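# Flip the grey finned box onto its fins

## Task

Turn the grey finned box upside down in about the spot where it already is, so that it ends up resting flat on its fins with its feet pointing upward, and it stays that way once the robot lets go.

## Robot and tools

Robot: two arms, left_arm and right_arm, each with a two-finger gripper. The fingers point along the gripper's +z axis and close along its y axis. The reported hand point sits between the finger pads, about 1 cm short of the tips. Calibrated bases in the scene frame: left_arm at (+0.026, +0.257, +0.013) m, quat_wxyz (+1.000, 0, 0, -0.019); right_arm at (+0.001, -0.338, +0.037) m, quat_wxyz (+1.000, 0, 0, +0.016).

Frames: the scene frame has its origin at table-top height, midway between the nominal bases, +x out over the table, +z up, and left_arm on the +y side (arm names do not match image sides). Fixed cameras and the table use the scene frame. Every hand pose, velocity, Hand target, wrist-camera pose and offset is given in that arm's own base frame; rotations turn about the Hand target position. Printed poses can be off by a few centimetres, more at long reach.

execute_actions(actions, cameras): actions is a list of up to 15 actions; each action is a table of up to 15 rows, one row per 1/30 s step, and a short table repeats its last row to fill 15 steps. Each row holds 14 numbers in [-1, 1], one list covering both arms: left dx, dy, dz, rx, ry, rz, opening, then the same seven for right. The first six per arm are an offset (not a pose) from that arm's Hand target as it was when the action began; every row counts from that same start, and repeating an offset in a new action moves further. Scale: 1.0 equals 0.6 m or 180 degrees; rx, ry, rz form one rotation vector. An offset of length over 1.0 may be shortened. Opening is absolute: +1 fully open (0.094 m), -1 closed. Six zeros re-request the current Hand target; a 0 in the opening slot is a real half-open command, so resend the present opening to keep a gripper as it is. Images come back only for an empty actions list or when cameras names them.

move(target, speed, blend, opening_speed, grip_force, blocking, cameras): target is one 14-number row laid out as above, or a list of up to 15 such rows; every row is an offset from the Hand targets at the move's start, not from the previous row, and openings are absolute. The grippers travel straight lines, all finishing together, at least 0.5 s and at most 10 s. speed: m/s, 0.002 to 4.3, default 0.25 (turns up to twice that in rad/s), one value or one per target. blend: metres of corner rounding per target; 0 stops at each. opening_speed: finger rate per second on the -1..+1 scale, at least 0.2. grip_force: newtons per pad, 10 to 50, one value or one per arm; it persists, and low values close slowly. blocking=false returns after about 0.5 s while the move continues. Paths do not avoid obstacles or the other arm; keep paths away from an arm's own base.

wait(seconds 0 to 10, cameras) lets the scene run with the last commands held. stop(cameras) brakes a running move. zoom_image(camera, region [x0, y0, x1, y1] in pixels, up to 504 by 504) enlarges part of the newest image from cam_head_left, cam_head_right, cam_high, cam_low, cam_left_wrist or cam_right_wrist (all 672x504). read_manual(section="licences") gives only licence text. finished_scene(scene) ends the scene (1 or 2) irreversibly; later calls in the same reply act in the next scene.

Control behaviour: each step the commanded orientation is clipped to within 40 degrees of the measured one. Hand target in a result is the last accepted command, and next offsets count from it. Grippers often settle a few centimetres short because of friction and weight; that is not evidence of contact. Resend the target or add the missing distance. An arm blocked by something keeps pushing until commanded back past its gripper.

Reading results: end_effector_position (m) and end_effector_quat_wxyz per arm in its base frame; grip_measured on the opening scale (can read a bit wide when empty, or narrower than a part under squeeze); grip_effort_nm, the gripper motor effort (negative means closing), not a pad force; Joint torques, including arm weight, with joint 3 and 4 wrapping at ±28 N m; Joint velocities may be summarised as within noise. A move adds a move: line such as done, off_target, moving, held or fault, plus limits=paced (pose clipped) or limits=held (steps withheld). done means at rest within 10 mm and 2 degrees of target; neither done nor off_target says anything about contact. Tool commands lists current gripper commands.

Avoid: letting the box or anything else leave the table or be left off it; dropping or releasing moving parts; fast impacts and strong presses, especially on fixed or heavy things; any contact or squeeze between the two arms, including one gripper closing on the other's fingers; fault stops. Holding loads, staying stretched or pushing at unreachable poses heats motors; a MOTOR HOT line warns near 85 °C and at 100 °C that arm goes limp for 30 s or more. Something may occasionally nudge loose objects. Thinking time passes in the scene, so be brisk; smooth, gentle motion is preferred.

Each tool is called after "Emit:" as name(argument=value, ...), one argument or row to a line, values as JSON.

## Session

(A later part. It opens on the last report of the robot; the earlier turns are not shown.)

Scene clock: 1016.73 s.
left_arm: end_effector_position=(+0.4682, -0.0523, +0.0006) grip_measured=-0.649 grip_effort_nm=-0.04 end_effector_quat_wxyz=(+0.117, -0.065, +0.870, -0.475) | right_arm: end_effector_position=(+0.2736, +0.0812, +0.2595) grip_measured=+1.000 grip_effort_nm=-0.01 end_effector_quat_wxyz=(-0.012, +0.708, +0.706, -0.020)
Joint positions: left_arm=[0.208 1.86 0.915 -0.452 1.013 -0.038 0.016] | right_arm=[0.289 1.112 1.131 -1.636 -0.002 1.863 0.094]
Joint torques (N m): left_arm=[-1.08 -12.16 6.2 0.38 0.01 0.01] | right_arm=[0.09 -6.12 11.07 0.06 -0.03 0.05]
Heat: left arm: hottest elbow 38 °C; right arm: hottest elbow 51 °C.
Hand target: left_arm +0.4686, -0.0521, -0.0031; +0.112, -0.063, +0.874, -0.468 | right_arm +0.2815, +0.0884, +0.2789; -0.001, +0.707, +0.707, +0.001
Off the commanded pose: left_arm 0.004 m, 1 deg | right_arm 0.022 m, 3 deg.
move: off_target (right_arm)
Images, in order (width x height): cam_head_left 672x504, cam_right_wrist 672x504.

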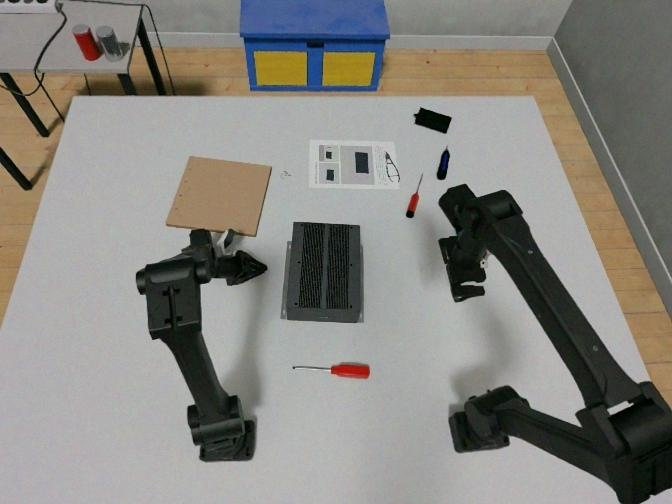

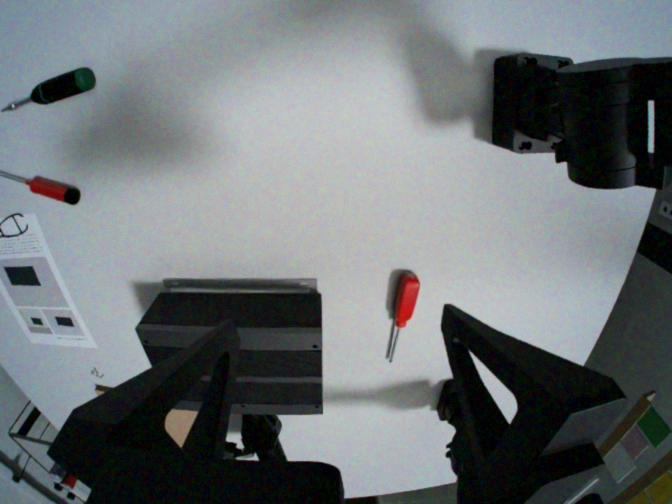

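Emit:
move(
  target=[0,0,0,0,0,0,-0.65,-0.189,0.35,-0.298,0,0,0,1],
  speed=0.15,
  cameras=["cam_right_wrist","cam_head_left"],
)

Scene clock: 1055.60 s.
left_arm: end_effector_position=(+0.4682, -0.0523, +0.0006) grip_measured=-0.649 grip_effort_nm=-0.03 end_effector_quat_wxyz=(+0.117, -0.065, +0.870, -0.475) | right_arm: end_effector_position=(+0.1688, +0.2898, +0.0988) grip_measured=+1.000 grip_effort_nm=-0.01 end_effector_quat_wxyz=(-0.114, +0.544, +0.831, -0.021)
Joint positions: left_arm=[0.208 1.86 0.915 -0.452 1.013 -0.038 0.016] | right_arm=[0.928 1.353 0.883 -1.158 -0.226 2.08 0.094]
Joint torques (N m): left_arm=[-1.03 -12.16 6.24 0.4 0 0] | right_arm=[-0.09 -7.18 7.68 0.54 -0.26 0.06]
Heat: left arm: hottest elbow 39 °C; right arm: hottest elbow 49 °C.
Hand target: left_arm +0.4686, -0.0521, -0.0031; +0.112, -0.063, +0.874, -0.468 | right_arm +0.1682, +0.2985, +0.1002; -0.001, +0.707, +0.707, +0.001
Off the commanded pose: left_arm 0.004 m, 1 deg | right_arm 0.009 m, 27 deg.
joint sent to its limit (right arm) — joint 6 (wrist roll), upper limit. The joint targets are off in orientation, not in position.
move: off_target (right_arm)
Images, in order (width x height): cam_head_left 672x504, cam_right_wrist 672x504.

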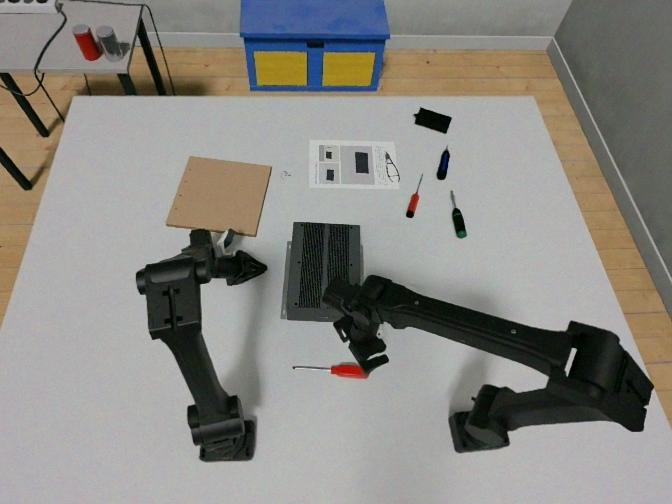

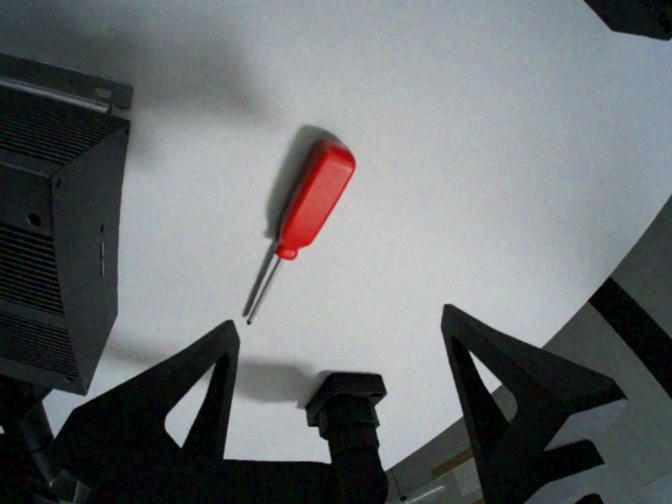

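Emit:
move(
  target=[
    [0,0,0,0,0,0,-0.65,0,0,0,0,0,0.5,1],
    [0,0,0,0,0,0,-0.65,-0.008,0,0,0,0,0.965,1],
  ],
  speed=0.3,
  blend=0.02,
  cameras=["cam_right_wrist"],
)

Scene clock: 1116.73 s.
left_arm: end_effector_position=(+0.4682, -0.0523, +0.0006) grip_measured=-0.649 grip_effort_nm=-0.04 end_effector_quat_wxyz=(+0.117, -0.065, +0.870, -0.475) | right_arm: end_effector_position=(+0.1662, +0.2941, +0.0971) grip_measured=+1.000 grip_effort_nm=-0.01 end_effector_quat_wxyz=(-0.010, -0.659, +0.752, -0.005)
Joint positions: left_arm=[0.208 1.86 0.915 -0.452 1.013 -0.038 0.016] | right_arm=[1.059 1.34 0.88 -1.133 0.003 -0.379 0.094]
Joint torques (N m): left_arm=[-0.97 -12.34 6.24 0.35 0.01 0] | right_arm=[0.97 -8.53 6.98 0.99 -0.18 -0.14]
Heat: left arm: hottest elbow 39 °C; right arm: hottest elbow 46 °C.
Hand target: left_arm +0.4686, -0.0521, -0.0031; +0.112, -0.063, +0.874, -0.468 | right_arm +0.1635, +0.2986, +0.1002; -0.001, -0.667, +0.745, -0.001
Off the commanded pose: left_arm 0.004 m, 1 deg | right_arm 0.006 m, 2 deg.
move: done
Images, in order (width x height): cam_right_wrist 672x504.

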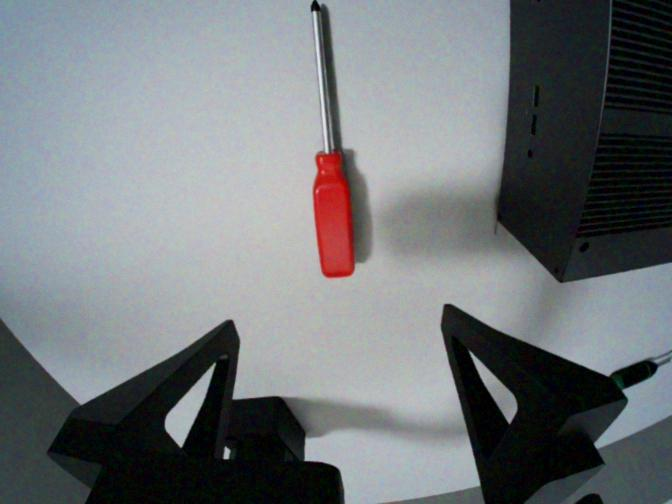

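Emit:
move(
  target=[0,0,0,0,0,0,-0.65,-0.004,0.003,-0.19,0,0,0,1],
  speed=0.1,
)

Emit:
move(
  target=[0,0,0,0,0,0,-0.65,0,0,-0.02,0,0,0,1],
  speed=0.03,
  cameras=["cam_right_wrist"],
)

Scene clock: 1127.00 s.
left_arm: end_effector_position=(+0.4682, -0.0523, +0.0006) grip_measured=-0.649 grip_effort_nm=-0.04 end_effector_quat_wxyz=(+0.117, -0.065, +0.870, -0.475) | right_arm: end_effector_position=(+0.1645, +0.2951, -0.0118) grip_measured=+1.000 grip_effort_nm=-0.01 end_effector_quat_wxyz=(-0.003, -0.661, +0.750, -0.003)
Joint positions: left_arm=[0.208 1.86 0.915 -0.452 1.013 -0.038 0.016] | right_arm=[1.065 1.533 0.727 -0.774 0.003 -0.38 0.094]
Joint torques (N m): left_arm=[-0.97 -12.22 6.24 0.38 0 0] | right_arm=[0.38 -7.94 5.38 1.06 -0.13 -0.08]
Heat: left arm: hottest elbow 39 °C; right arm: hottest elbow 45 °C.
Hand target: left_arm +0.4686, -0.0521, -0.0031; +0.112, -0.063, +0.874, -0.468 | right_arm +0.1610, +0.3003, -0.0139; -0.001, -0.667, +0.745, -0.001
Off the commanded pose: left_arm 0.004 m, 1 deg | right_arm 0.007 m, 1 deg.
move: done

Scene clock: 1127.93 s.
left_arm: end_effector_position=(+0.4682, -0.0523, +0.0006) grip_measured=-0.649 grip_effort_nm=-0.04 end_effector_quat_wxyz=(+0.117, -0.065, +0.870, -0.475) | right_arm: end_effector_position=(+0.1651, +0.2962, -0.0229) grip_measured=+1.000 grip_effort_nm=-0.01 end_effector_quat_wxyz=(-0.002, -0.661, +0.750, -0.002)
Joint positions: left_arm=[0.208 1.86 0.915 -0.452 1.013 -0.038 0.016] | right_arm=[1.065 1.56 0.719 -0.734 0.003 -0.38 0.094]
Joint torques (N m): left_arm=[-1.08 -12.34 6.23 0.38 0.01 0.01] | right_arm=[0.62 -8.12 5.27 0.73 -0.18 -0.04]
Heat: left arm: hottest elbow 39 °C; right arm: hottest elbow 45 °C.
Hand target: left_arm +0.4686, -0.0521, -0.0031; +0.112, -0.063, +0.874, -0.468 | right_arm +0.1610, +0.3003, -0.0259; -0.001, -0.667, +0.745, -0.001
Off the commanded pose: left_arm 0.004 m, 1 deg | right_arm 0.006 m, 1 deg.
move: done
Images, in order (width x height): cam_right_wrist 672x504.

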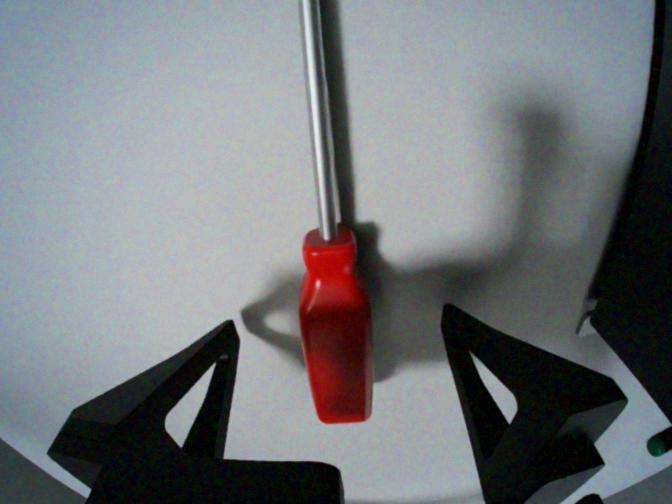

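Emit:
move(
  target=[0,0,0,0,0,0,-0.65,0,0,0,0,0,0,-0.7],
  opening_speed=0.7,
  grip_force=[50, 25],
)

Emit:
move(
  target=[0,0,0,0,0,0,-0.65,0,0,0.1,0,0,0,-0.7],
  speed=0.06,
  cameras=["cam_right_wrist"],
)

Scene clock: 1139.20 s.
left_arm: end_effector_position=(+0.4682, -0.0523, +0.0006) grip_measured=-0.649 grip_effort_nm=-0.04 end_effector_quat_wxyz=(+0.117, -0.065, +0.870, -0.475) | right_arm: end_effector_position=(+0.1651, +0.2962, -0.0229) grip_measured=-0.391 grip_effort_nm=-0.54 end_effector_quat_wxyz=(-0.002, -0.661, +0.750, -0.002)
Joint positions: left_arm=[0.208 1.86 0.915 -0.452 1.013 -0.038 0.016] | right_arm=[1.065 1.56 0.719 -0.734 0.003 -0.38 0.029]
Joint torques (N m): left_arm=[-1.03 -12.22 6.2 0.38 0.01 0] | right_arm=[0.73 -8.29 5.29 1.05 -0.17 -0.03]
Heat: left arm: hottest elbow 39 °C; right arm: hottest elbow 45 °C.
Hand target: left_arm +0.4686, -0.0521, -0.0031; +0.112, -0.063, +0.874, -0.468 | right_arm +0.1610, +0.3003, -0.0259; -0.001, -0.667, +0.745, -0.001
Off the commanded pose: left_arm 0.004 m, 1 deg | right_arm 0.007 m, 1 deg.
grip_force (N): 50, 25
move: done

Scene clock: 1140.80 s.
left_arm: end_effector_position=(+0.4682, -0.0523, +0.0006) grip_measured=-0.649 grip_effort_nm=-0.03 end_effector_quat_wxyz=(+0.117, -0.065, +0.870, -0.475) | right_arm: end_effector_position=(+0.1569, +0.2814, +0.0195) grip_measured=-0.391 grip_effort_nm=-0.58 end_effector_quat_wxyz=(-0.020, -0.661, +0.750, -0.009)
Joint positions: left_arm=[0.208 1.86 0.915 -0.452 1.013 -0.038 0.016] | right_arm=[1.065 1.446 0.741 -0.91 0.003 -0.38 0.029]
Joint torques (N m): left_arm=[-1.08 -12.34 6.28 0.34 0.01 0] | right_arm=[0.21 -9.11 8.79 0.25 -0.15 0]
Heat: left arm: hottest elbow 39 °C; right arm: hottest elbow 45 °C.
Hand target: left_arm +0.4686, -0.0521, -0.0031; +0.112, -0.063, +0.874, -0.468 | right_arm +0.1610, +0.3003, +0.0342; -0.001, -0.667, +0.745, -0.001
Off the commanded pose: left_arm 0.004 m, 1 deg | right_arm 0.024 m, 3 deg.
grip_force (N): 50, 25
move: off_target (right_arm)
Images, in order (width x height): cam_right_wrist 672x504.

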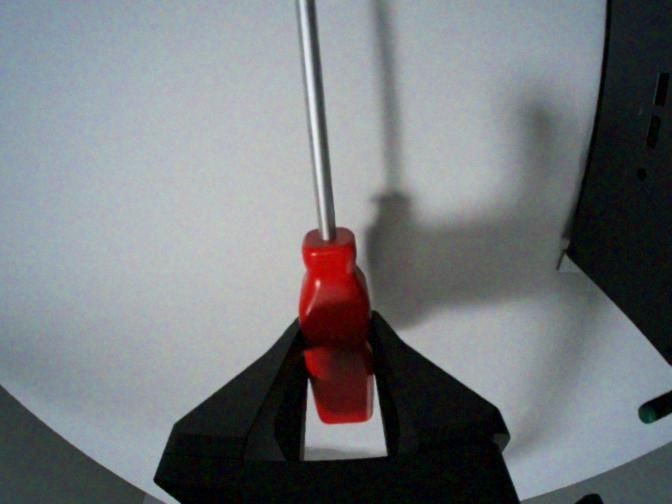

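Emit:
move(
  target=[
    [0,0,0,0,0,0,-0.65,-0.01,-0.35,0.06,0,0,-0.2,-0.7],
    [0,0,0,0,0,0,-0.65,0.19,-0.67,0.05,0,0,-0.35,-0.7],
  ],
  speed=0.15,
  blend=[0.05,0],
  cameras=["cam_right_wrist","cam_head_left"],
)

Scene clock: 1156.00 s.
left_arm: end_effector_position=(+0.4682, -0.0523, +0.0006) grip_measured=-0.649 grip_effort_nm=-0.03 end_effector_quat_wxyz=(+0.117, -0.065, +0.870, -0.475) | right_arm: end_effector_position=(+0.2547, -0.0912, +0.0526) grip_measured=-0.391 grip_effort_nm=-0.58 end_effector_quat_wxyz=(-0.023, -0.181, +0.983, +0.010)
Joint positions: left_arm=[0.208 1.86 0.915 -0.452 1.013 -0.038 0.016] | right_arm=[-0.338 1.243 0.659 -1.036 0.006 -0.703 0.029]
Joint torques (N m): left_arm=[-1.14 -12.22 6.26 0.35 0 0] | right_arm=[-2.32 -4.84 9.57 0.84 -0.21 -0.16]
Heat: left arm: hottest elbow 39 °C; right arm: hottest elbow 46 °C.
Hand target: left_arm +0.4686, -0.0521, -0.0031; +0.112, -0.063, +0.874, -0.468 | right_arm +0.2749, -0.1017, +0.0641; -0.002, -0.180, +0.984, +0.000
Off the commanded pose: left_arm 0.004 m, 1 deg | right_arm 0.026 m, 3 deg.
grip_force (N): 50, 25
move: off_target (right_arm)
Images, in order (width x height): cam_head_left 672x504, cam_right_wrist 672x504.

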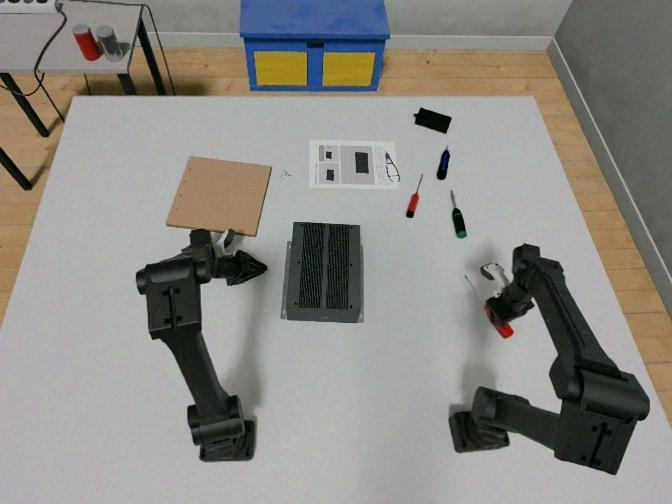

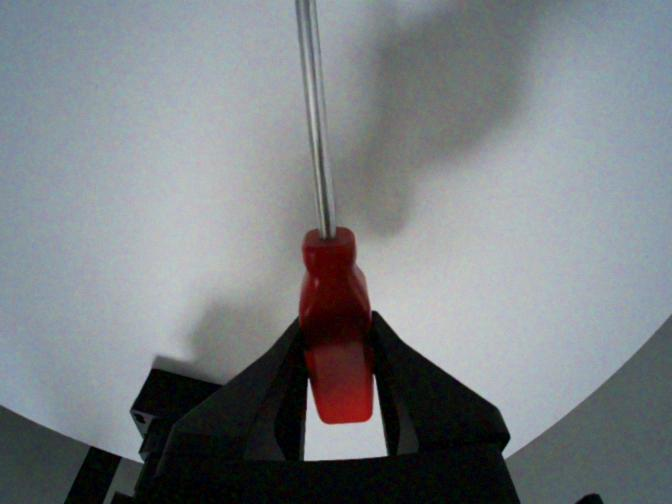

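Emit:
move(
  target=[
    [0,0,0,0,0,0,-0.65,0,0,-0.11,0,0,0,-0.7],
    [0,0,0,0,0,0,-0.65,0,0,-0.145,0,0,0,-0.7],
  ],
  speed=[0.08,0.03],
  cameras=["cam_right_wrist"],
)

Scene clock: 1163.33 s.
left_arm: end_effector_position=(+0.4682, -0.0523, +0.0006) grip_measured=-0.649 grip_effort_nm=-0.04 end_effector_quat_wxyz=(+0.117, -0.065, +0.870, -0.475) | right_arm: end_effector_position=(+0.2733, -0.0976, -0.0215) grip_measured=-0.391 grip_effort_nm=-0.58 end_effector_quat_wxyz=(-0.005, -0.181, +0.983, +0.000)
Joint positions: left_arm=[0.208 1.86 0.915 -0.452 1.013 -0.038 0.016] | right_arm=[-0.338 1.446 0.59 -0.725 0.005 -0.703 0.029]
Joint torques (N m): left_arm=[-1.08 -12.22 6.24 0.38 0.01 0] | right_arm=[-1.79 -5.95 5.19 1.02 -0.22 -0.14]
Heat: left arm: hottest elbow 39 °C; right arm: hottest elbow 46 °C.
Hand target: left_arm +0.4686, -0.0521, -0.0031; +0.112, -0.063, +0.874, -0.468 | right_arm +0.2751, -0.1018, -0.0227; -0.001, -0.180, +0.984, +0.000
Off the commanded pose: left_arm 0.004 m, 1 deg | right_arm 0.005 m, 0 deg.
grip_force (N): 50, 25
move: done
Images, in order (width x height): cam_right_wrist 672x504.

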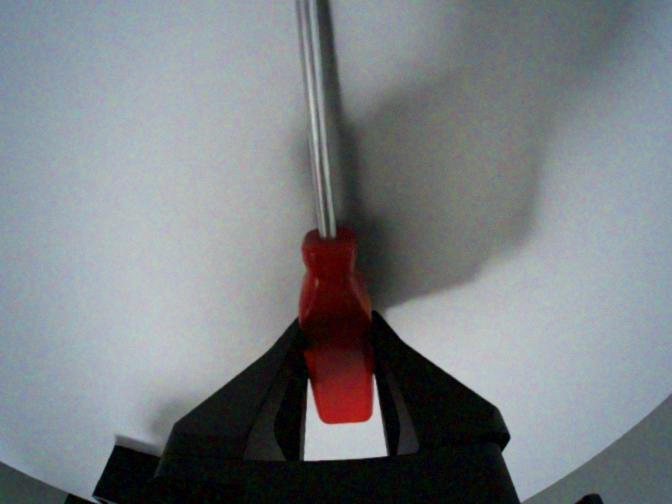

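Emit:
move(
  target=[0,0,0,0,0,0,-0.65,0,0,-0.0025,0,0,0,-0.1],
  opening_speed=0.3,
  speed=0.02,
)

Emit:
move(
  target=[0,0,0,0,0,0,-0.65,0,0,0.25,0,0,0,-0.1],
  speed=0.12,
  grip_force=50,
  cameras=["cam_right_wrist"],
)

Scene clock: 1171.33 s.
left_arm: end_effector_position=(+0.4682, -0.0523, +0.0006) grip_measured=-0.649 grip_effort_nm=-0.03 end_effector_quat_wxyz=(+0.117, -0.065, +0.870, -0.475) | right_arm: end_effector_position=(+0.2742, -0.0979, -0.0226) grip_measured=-0.102 grip_effort_nm=0.07 end_effector_quat_wxyz=(-0.004, -0.182, +0.983, +0.000)
Joint positions: left_arm=[0.208 1.86 0.915 -0.452 1.013 -0.038 0.016] | right_arm=[-0.338 1.449 0.59 -0.719 0.005 -0.704 0.042]
Joint torques (N m): left_arm=[-1.08 -12.22 6.2 0.39 0.01 0] | right_arm=[-1.2 -6.24 5.19 0.9 -0.17 -0.14]
Heat: left arm: hottest elbow 39 °C; right arm: hottest elbow 45 °C.
Hand target: left_arm +0.4686, -0.0521, -0.0031; +0.112, -0.063, +0.874, -0.468 | right_arm +0.2751, -0.1018, -0.0243; -0.001, -0.180, +0.984, +0.000
Off the commanded pose: left_arm 0.004 m, 1 deg | right_arm 0.004 m, 0 deg.
grip_force (N): 50, 25
move: done

Scene clock: 1173.23 s.
left_arm: end_effector_position=(+0.4682, -0.0523, +0.0006) grip_measured=-0.649 grip_effort_nm=-0.04 end_effector_quat_wxyz=(+0.117, -0.065, +0.870, -0.475) | right_arm: end_effector_position=(+0.2622, -0.0937, +0.1094) grip_measured=-0.101 grip_effort_nm=0.07 end_effector_quat_wxyz=(-0.019, -0.182, +0.983, +0.008)
Joint positions: left_arm=[0.208 1.86 0.915 -0.452 1.013 -0.038 0.016] | right_arm=[-0.338 1.17 0.77 -1.212 0.005 -0.704 0.042]
Joint torques (N m): left_arm=[-1.03 -12.34 6.2 0.36 0.01 0] | right_arm=[-1.79 -5.48 10.3 0.13 -0.19 -0.14]
Heat: left arm: hottest elbow 39 °C; right arm: hottest elbow 45 °C.
Hand target: left_arm +0.4686, -0.0521, -0.0031; +0.112, -0.063, +0.874, -0.468 | right_arm +0.2750, -0.1017, +0.1256; -0.002, -0.180, +0.984, +0.000
Off the commanded pose: left_arm 0.004 m, 1 deg | right_arm 0.022 m, 2 deg.
move: off_target (right_arm)
Images, in order (width x height): cam_right_wrist 672x504.

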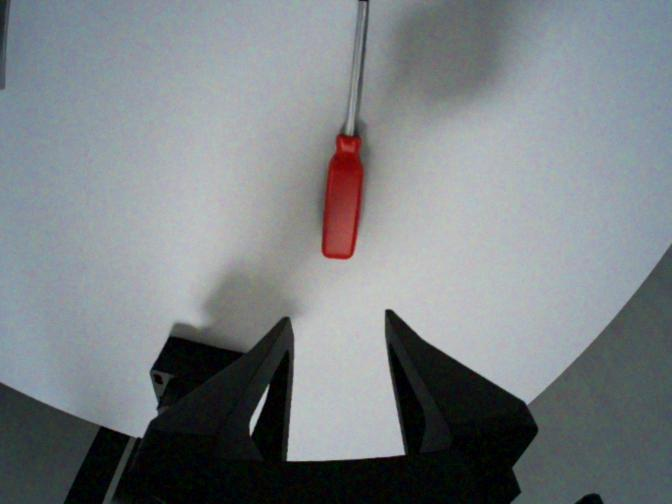

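Emit:
move(
  target=[
    [0,0,0,0,0,0,-0.65,-0.09,0.2,0.2,-0.09,-0.23,0.21,-1],
    [0,0,0,0,0,0,-0.65,-0.12,0.45,0.2,-0.1839,-0.4551,0.4292,-1],
  ],
  speed=0.25,
  blend=[0.05,0],
  cameras=["cam_right_wrist","cam_head_left"],
)

Scene clock: 1249.60 s.
left_arm: end_effector_position=(+0.4682, -0.0523, +0.0006) grip_measured=-0.649 grip_effort_nm=-0.03 end_effector_quat_wxyz=(+0.117, -0.065, +0.870, -0.475) | right_arm: end_effector_position=(+0.2023, +0.1665, +0.2413) grip_measured=-0.986 grip_effort_nm=-0.77 end_effector_quat_wxyz=(-0.537, +0.649, -0.415, +0.344)
Joint positions: left_arm=[0.208 1.86 0.915 -0.452 1.013 -0.038 0.016] | right_arm=[1.113 0.126 0.246 -0.359 0.667 -1.422 0.001]
Joint torques (N m): left_arm=[-1.03 -12.16 6.23 0.36 0 0] | right_arm=[-0.44 4.13 9.22 2.77 -0.09 -0.04]
Heat: left arm: hottest elbow 39 °C; right arm: hottest elbow 49 °C.
Hand target: left_arm +0.4686, -0.0521, -0.0031; +0.112, -0.063, +0.874, -0.468 | right_arm +0.2030, +0.1682, +0.2456; -0.543, +0.646, -0.411, +0.345
Off the commanded pose: left_arm 0.004 m, 1 deg | right_arm 0.005 m, 1 deg.
move: done
Images, in order (width x height): cam_head_left 672x504, cam_right_wrist 672x504.

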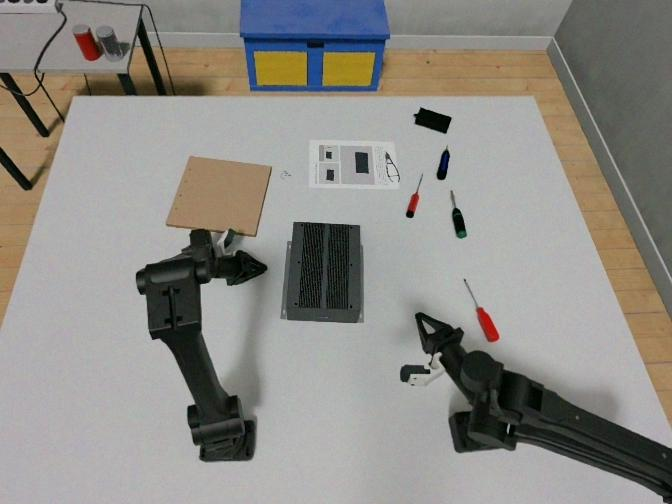

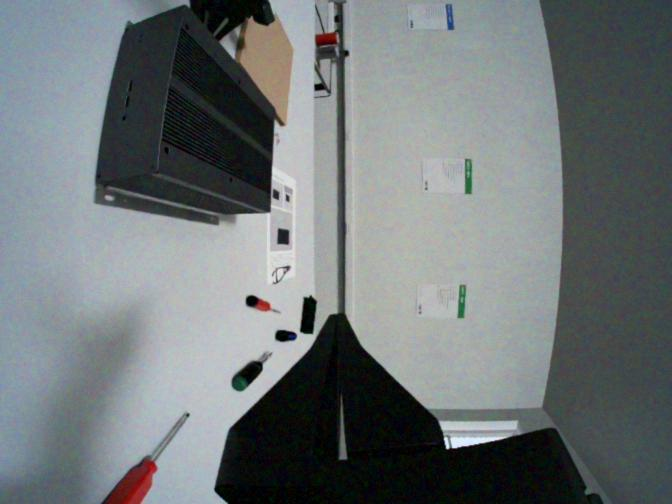

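Emit:
zoom_image(
  camera="cam_right_wrist",
  region=[70, 120, 240, 250],
)

Scaled by 2.965 from the camera's 672x504 image, which has a finer 960x720 frame.

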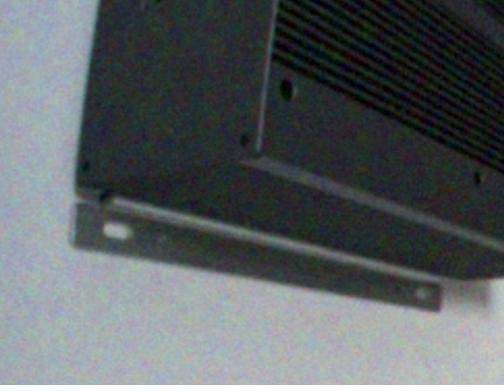

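Emit:
move(
  target=[
    [0,0,0,0,0,0,-0.65,-0.01,0.178,-0.2,0,0,0,-1],
    [0,0,0,0,0,0,-0.65,0.075,0.178,-0.35,0,0,0,-1],
  ],
  speed=0.15,
  cameras=["cam_right_wrist","cam_head_left"],
)

Scene clock: 1268.97 s.
left_arm: end_effector_position=(+0.4682, -0.0523, +0.0006) grip_measured=-0.649 grip_effort_nm=-0.03 end_effector_quat_wxyz=(+0.117, -0.065, +0.870, -0.475) | right_arm: end_effector_position=(+0.2431, +0.2761, +0.0345) grip_measured=-0.986 grip_effort_nm=-0.77 end_effector_quat_wxyz=(-0.541, +0.651, -0.410, +0.340)
Joint positions: left_arm=[0.208 1.86 0.915 -0.452 1.013 -0.038 0.016] | right_arm=[1.159 1.938 0.177 1.519 0.697 -1.413 0.001]
Joint torques (N m): left_arm=[-1.08 -12.16 6.2 0.38 0 0] | right_arm=[-2.08 -6.42 0.14 2.81 -0.08 -0.04]
Heat: left arm: hottest elbow 39 °C; right arm: hottest elbow 49 °C.
Hand target: left_arm +0.4686, -0.0521, -0.0031; +0.112, -0.063, +0.874, -0.468 | right_arm +0.2479, +0.2750, +0.0356; -0.542, +0.646, -0.411, +0.345
Off the commanded pose: left_arm 0.004 m, 1 deg | right_arm 0.005 m, 1 deg.
move: done
Images, in order (width x height): cam_head_left 672x504, cam_right_wrist 672x504.

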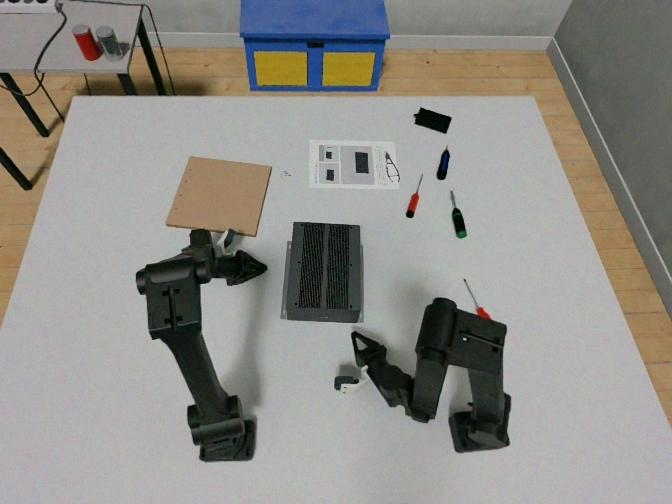

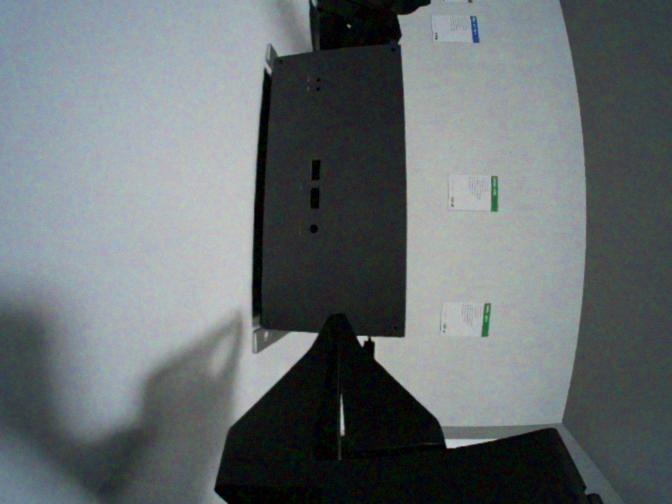

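Emit:
zoom_image(
  camera="cam_right_wrist",
  region=[220, 20, 320, 120],
)

Emit:
zoom_image(
  camera="cam_right_wrist",
  region=[220, 270, 320, 370],
)

Scaled by 5.040 from the camera's 672x504 image, which has a finer 960x720 frame.

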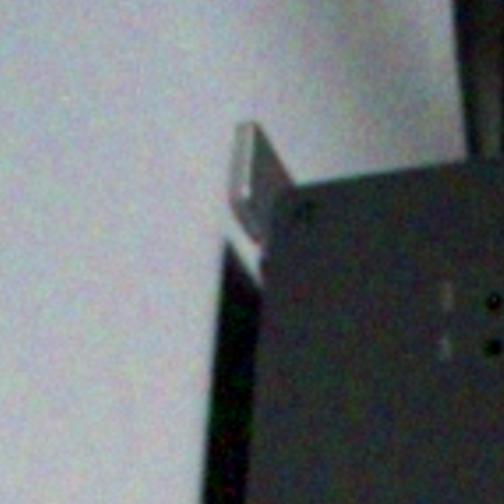

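Scaled by 5.040 from the camera's 672x504 image, which has a finer 960x720 frame.

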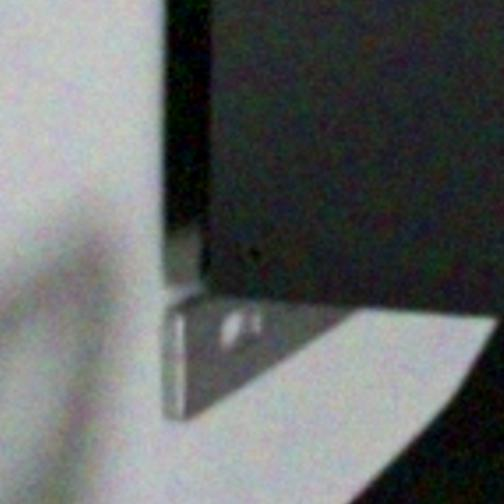

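Emit:
zoom_image(
  camera="cam_right_wrist",
  region=[290, 270, 390, 370],
)

Scaled by 5.040 from the camera's 672x504 image, which has a finer 960x720 frame.

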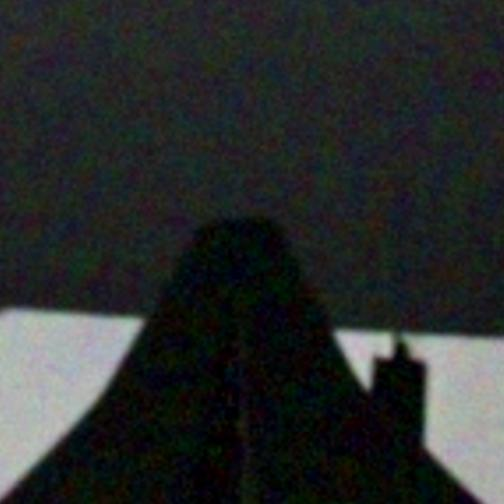

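Emit:
move(
  target=[
    [0,0,0,0,0,0,-0.65,-0.02,-0.02,0.11,0,0,0,-1],
    [0,0,0,0,0,0,-0.65,-0.025,-0.045,0.11,0.1119,0.1203,-0.276,0.383],
  ],
  speed=0.15,
  cameras=["cam_right_wrist","cam_head_left"],
)

Scene clock: 1626.93 s.
left_arm: end_effector_position=(+0.4682, -0.0523, +0.0006) grip_measured=-0.649 grip_effort_nm=-0.04 end_effector_quat_wxyz=(+0.117, -0.065, +0.870, -0.475) | right_arm: end_effector_position=(+0.2261, +0.2376, +0.0948) grip_measured=+0.381 grip_effort_nm=0.07 end_effector_quat_wxyz=(+0.362, -0.379, +0.778, -0.347)
Joint positions: left_arm=[0.208 1.86 0.915 -0.452 1.013 -0.038 0.016] | right_arm=[1.29 1.388 0.638 -0.873 1.05 0.414 0.065]
Joint torques (N m): left_arm=[-1.08 -12.22 6.23 0.42 0 0.01] | right_arm=[-1.2 -5.54 8.38 0.31 0.48 0.11]
Heat: left arm: hottest elbow 39 °C; right arm: hottest elbow 36 °C.
Hand target: left_arm +0.4686, -0.0521, -0.0031; +0.112, -0.063, +0.874, -0.468 | right_arm +0.2329, +0.2481, +0.1016; +0.366, -0.366, +0.785, -0.341
Off the commanded pose: left_arm 0.004 m, 1 deg | right_arm 0.014 m, 2 deg.
move: off_target (right_arm); target 2's new opening was sent with right_arm's hand 0.014 m and 2 deg from that target
Images, in order (width x height): cam_head_left 672x504, cam_right_wrist 672x504.

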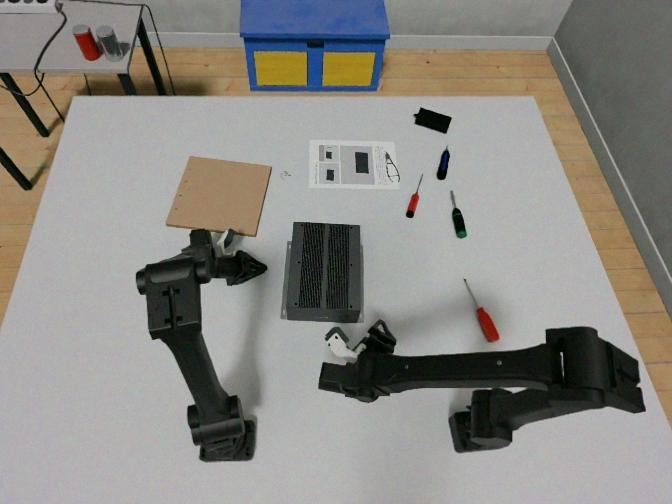

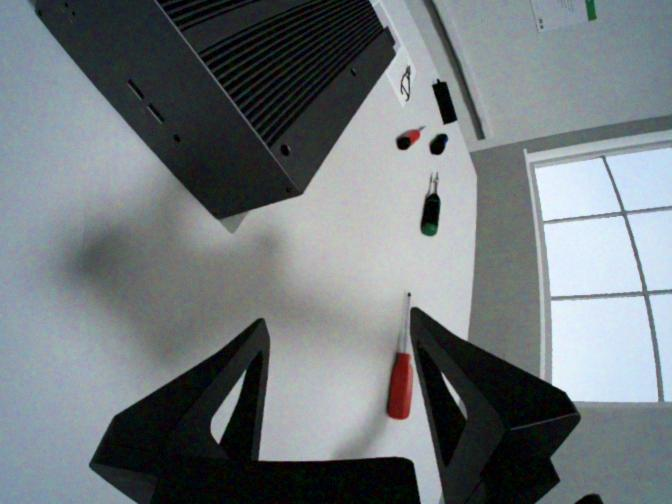

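Emit:
execute_actions(
  actions=[],
)

Scene clock: 1676.30 s.
left_arm: end_effector_position=(+0.4682, -0.0523, +0.0006) grip_measured=-0.649 grip_effort_nm=-0.03 end_effector_quat_wxyz=(+0.117, -0.065, +0.870, -0.475) | right_arm: end_effector_position=(+0.2261, +0.2376, +0.0948) grip_measured=+0.381 grip_effort_nm=0.07 end_effector_quat_wxyz=(+0.362, -0.379, +0.778, -0.347)
Joint positions: left_arm=[0.208 1.86 0.915 -0.452 1.013 -0.038 0.016] | right_arm=[1.29 1.388 0.638 -0.873 1.05 0.414 0.065]
Joint velocities: within noise
Joint torques (N m): left_arm=[-1.03 -12.16 6.23 0.35 0 0] | right_arm=[-2.02 -6.77 8.36 -0.08 0.47 0.13]
Heat: left arm: hottest elbow 39 °C; right arm: hottest elbow 40 °C.
Hand target: left_arm +0.4686, -0.0521, -0.0031; +0.112, -0.063, +0.874, -0.468 | right_arm +0.2329, +0.2481, +0.1016; +0.366, -0.366, +0.785, -0.341
Tool commands: left_gripper/opening=-0.65 right_gripper/opening=+0.383
Off the commanded pose: left_arm 0.004 m, 1 deg | right_arm 0.014 m, 2 deg.

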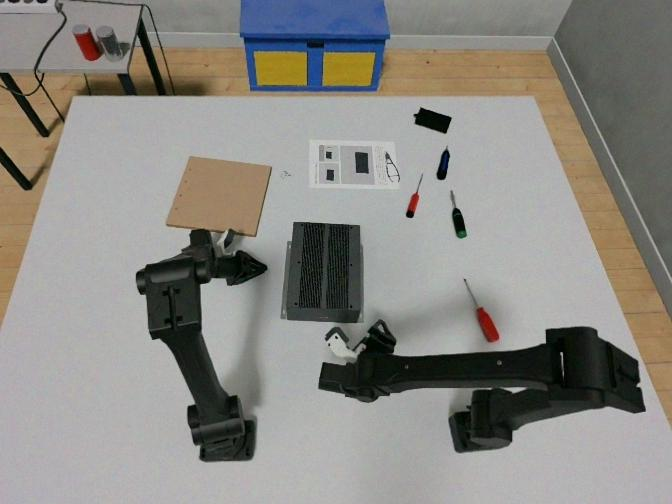

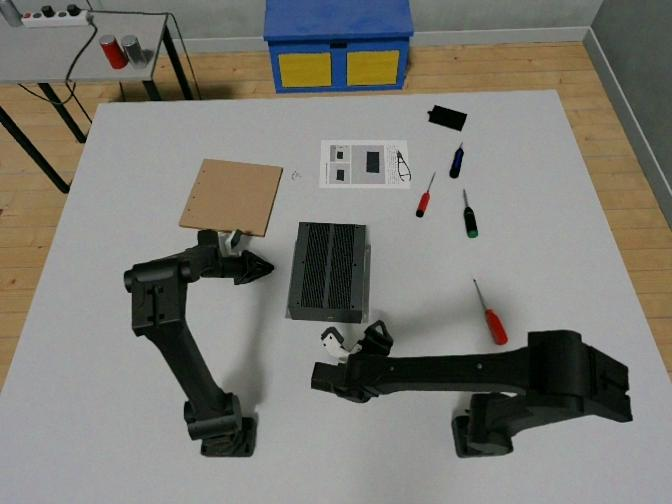

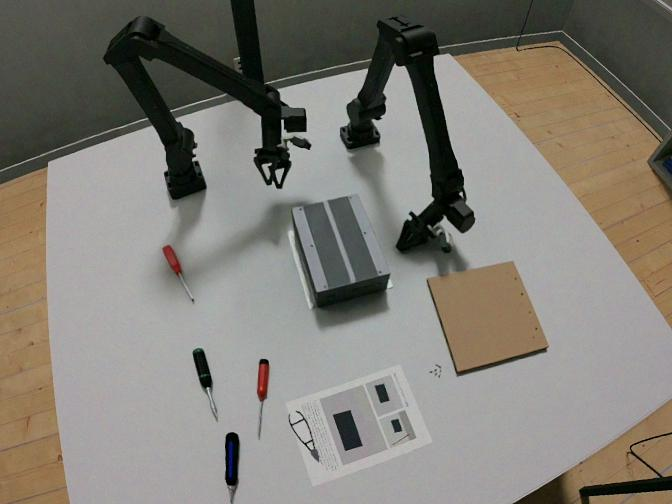

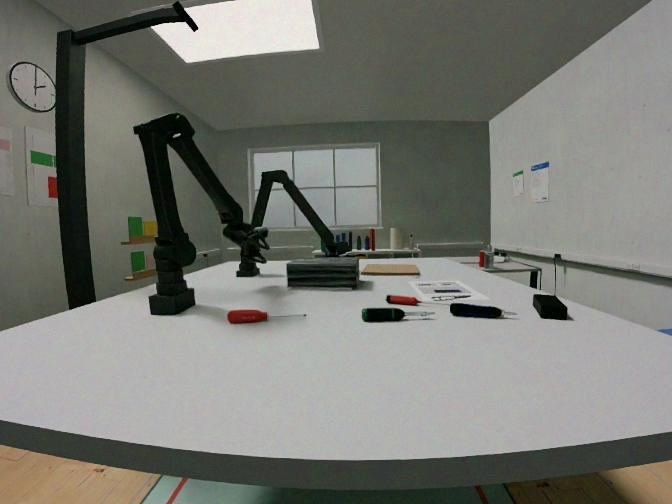

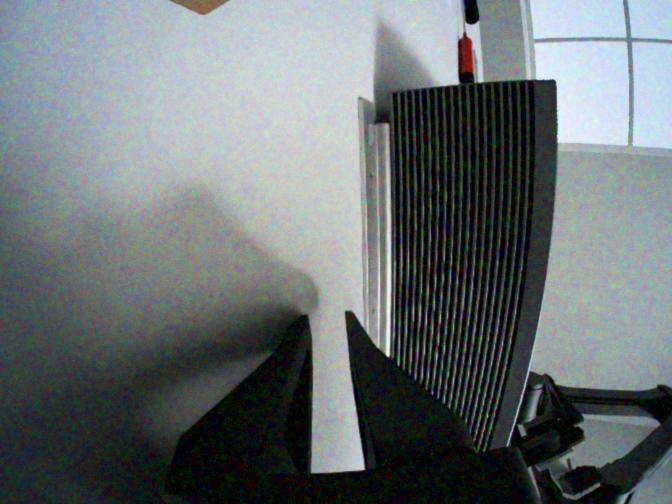

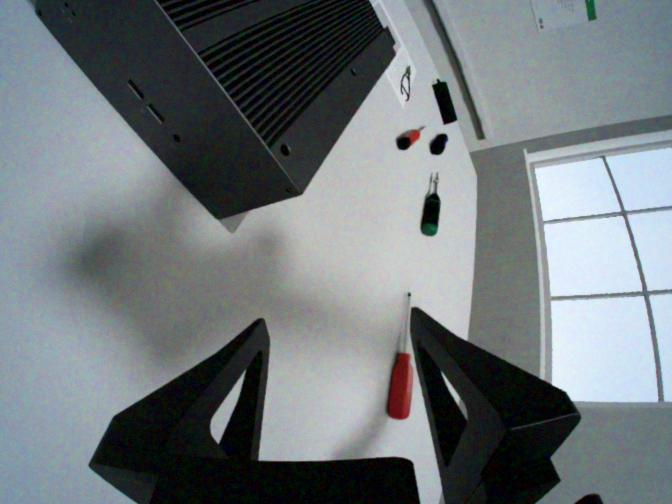

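Emit:
move(
  target=[0,0,0,0,0,0,-0.65,0.06,-0.002,-0.111,0,0,0,0.383],
  speed=0.08,
  cameras=["cam_right_wrist"],
)

Scene clock: 1692.57 s.
left_arm: end_effector_position=(+0.4682, -0.0523, +0.0006) grip_measured=-0.649 grip_effort_nm=-0.04 end_effector_quat_wxyz=(+0.117, -0.065, +0.870, -0.475) | right_arm: end_effector_position=(+0.2652, +0.2498, +0.0380) grip_measured=+0.381 grip_effort_nm=0.07 end_effector_quat_wxyz=(+0.370, -0.368, +0.783, -0.339)
Joint positions: left_arm=[0.208 1.86 0.915 -0.452 1.013 -0.038 0.016] | right_arm=[1.183 1.564 0.608 -0.466 1.044 0.218 0.065]
Joint torques (N m): left_arm=[-0.97 -12.34 6.24 0.38 0.01 0] | right_arm=[-1.55 -7.24 4.63 1.31 0.46 0]
Heat: left arm: hottest elbow 38 °C; right arm: hottest elbow 41 °C.
Hand target: left_arm +0.4686, -0.0521, -0.0031; +0.112, -0.063, +0.874, -0.468 | right_arm +0.2689, +0.2467, +0.0350; +0.366, -0.366, +0.785, -0.341
Off the commanded pose: left_arm 0.004 m, 1 deg | right_arm 0.005 m, 1 deg.
move: done
Images, in order (width x height): cam_right_wrist 672x504.

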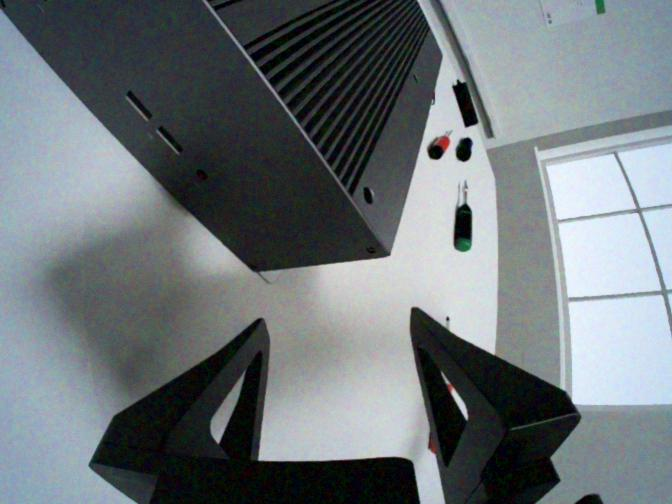

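Emit:
move(
  target=[0,0,0,0,0,0,-0.65,0.0075,0.0047,-0.0517,0,0,0,0.383],
  speed=0.05,
  cameras=["cam_right_wrist"],
)

Emit:
zoom_image(
  camera="cam_right_wrist",
  region=[180, 150, 480, 375],
)

Scene clock: 1800.93 s.
left_arm: end_effector_position=(+0.4682, -0.0523, +0.0006) grip_measured=-0.649 grip_effort_nm=-0.04 end_effector_quat_wxyz=(+0.117, -0.065, +0.870, -0.475) | right_arm: end_effector_position=(+0.2697, +0.2533, +0.0073) grip_measured=+0.381 grip_effort_nm=0.07 end_effector_quat_wxyz=(+0.370, -0.368, +0.783, -0.338)
Joint positions: left_arm=[0.208 1.86 0.915 -0.452 1.013 -0.038 0.016] | right_arm=[1.174 1.667 0.603 -0.34 1.042 0.2 0.065]
Joint torques (N m): left_arm=[-1.03 -12.22 6.26 0.34 0 0] | right_arm=[-2.02 -8 3.92 1.25 0.48 -0.07]
Heat: left arm: hottest elbow 38 °C; right arm: hottest elbow 38 °C.
Hand target: left_arm +0.4686, -0.0521, -0.0031; +0.112, -0.063, +0.874, -0.468 | right_arm +0.2734, +0.2496, +0.0040; +0.366, -0.366, +0.785, -0.341
Off the commanded pose: left_arm 0.004 m, 1 deg | right_arm 0.006 m, 1 deg.
move: done
Images, in order (width x height): cam_right_wrist 672x504.

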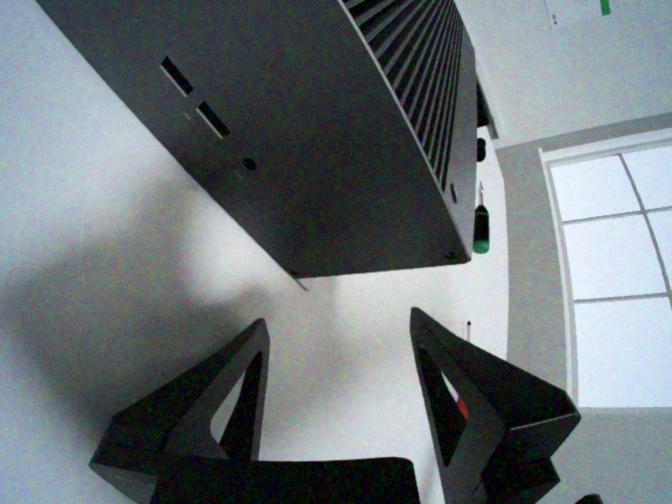

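Scaled by 1.680 from the camera's 672x504 image, which has a finer 960x720 frame.

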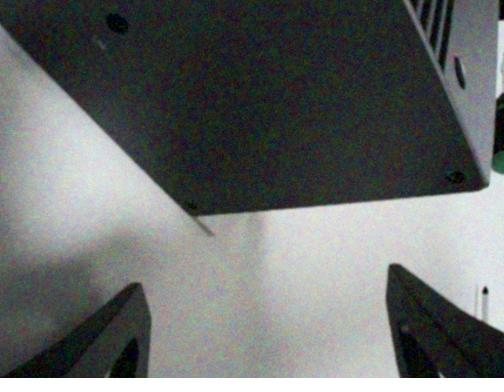

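Emit:
move(
  target=[0,0,0,0,0,0,-0.65,0,0,-0.016,0,0,0,0.383],
  speed=0.03,
)

Scene clock: 1817.27 s.
left_arm: end_effector_position=(+0.4682, -0.0523, +0.0006) grip_measured=-0.649 grip_effort_nm=-0.04 end_effector_quat_wxyz=(+0.117, -0.065, +0.870, -0.475) | right_arm: end_effector_position=(+0.2697, +0.2533, -0.0019) grip_measured=+0.381 grip_effort_nm=0.07 end_effector_quat_wxyz=(+0.371, -0.368, +0.783, -0.338)
Joint positions: left_arm=[0.208 1.86 0.915 -0.452 1.013 -0.038 0.016] | right_arm=[1.174 1.697 0.6 -0.306 1.042 0.199 0.065]
Joint torques (N m): left_arm=[-0.91 -12.16 6.23 0.35 0.01 0] | right_arm=[-1.85 -7.71 3.64 1.18 0.43 -0.09]
Heat: left arm: hottest elbow 38 °C; right arm: hottest elbow 37 °C.
Hand target: left_arm +0.4686, -0.0521, -0.0031; +0.112, -0.063, +0.874, -0.468 | right_arm +0.2734, +0.2496, -0.0056; +0.366, -0.366, +0.785, -0.341
Off the commanded pose: left_arm 0.004 m, 1 deg | right_arm 0.006 m, 1 deg.
move: done

Emit:
move(
  target=[0,0,0,0,0,0,-0.65,0.055,-0.0048,-0.004,0,0,0,0.383],
  speed=0.03,
  cameras=["cam_right_wrist"],
)

Emit:
zoom_image(
  camera="cam_right_wrist",
  region=[180, 180, 480, 405],
)

Scene clock: 1824.87 s.
left_arm: end_effector_position=(+0.4682, -0.0523, +0.0006) grip_measured=-0.649 grip_effort_nm=-0.04 end_effector_quat_wxyz=(+0.117, -0.065, +0.870, -0.475) | right_arm: end_effector_position=(+0.3022, +0.2491, -0.0046) grip_measured=+0.382 grip_effort_nm=0.07 end_effector_quat_wxyz=(+0.370, -0.366, +0.784, -0.339)
Joint positions: left_arm=[0.208 1.86 0.915 -0.452 1.013 -0.038 0.016] | right_arm=[1.079 1.715 0.6 -0.142 1.021 0.028 0.065]
Joint torques (N m): left_arm=[-1.03 -12.16 6.22 0.36 -0.01 -0.01] | right_arm=[-1.49 -8.06 3.99 1.46 0.35 -0.12]
Heat: left arm: hottest elbow 38 °C; right arm: hottest elbow 37 °C.
Hand target: left_arm +0.4686, -0.0521, -0.0031; +0.112, -0.063, +0.874, -0.468 | right_arm +0.3064, +0.2467, -0.0081; +0.366, -0.366, +0.785, -0.341
Off the commanded pose: left_arm 0.004 m, 1 deg | right_arm 0.006 m, 0 deg.
move: done
Images, in order (width x height): cam_right_wrist 672x504.

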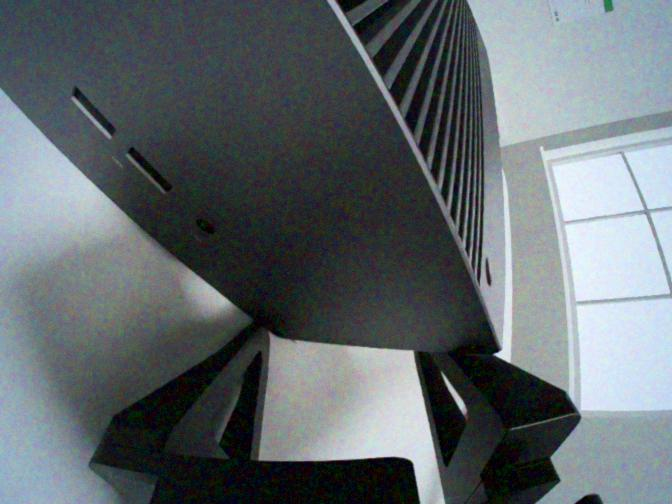

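Scaled by 1.680 from the camera's 672x504 image, which has a finer 960x720 frame.

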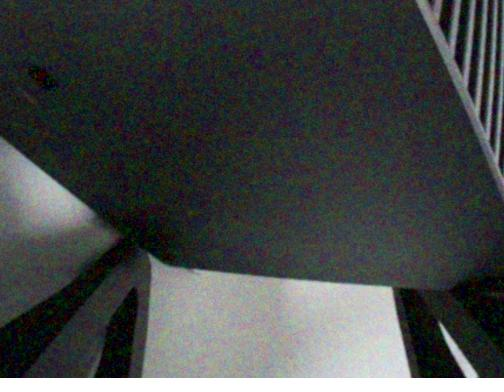

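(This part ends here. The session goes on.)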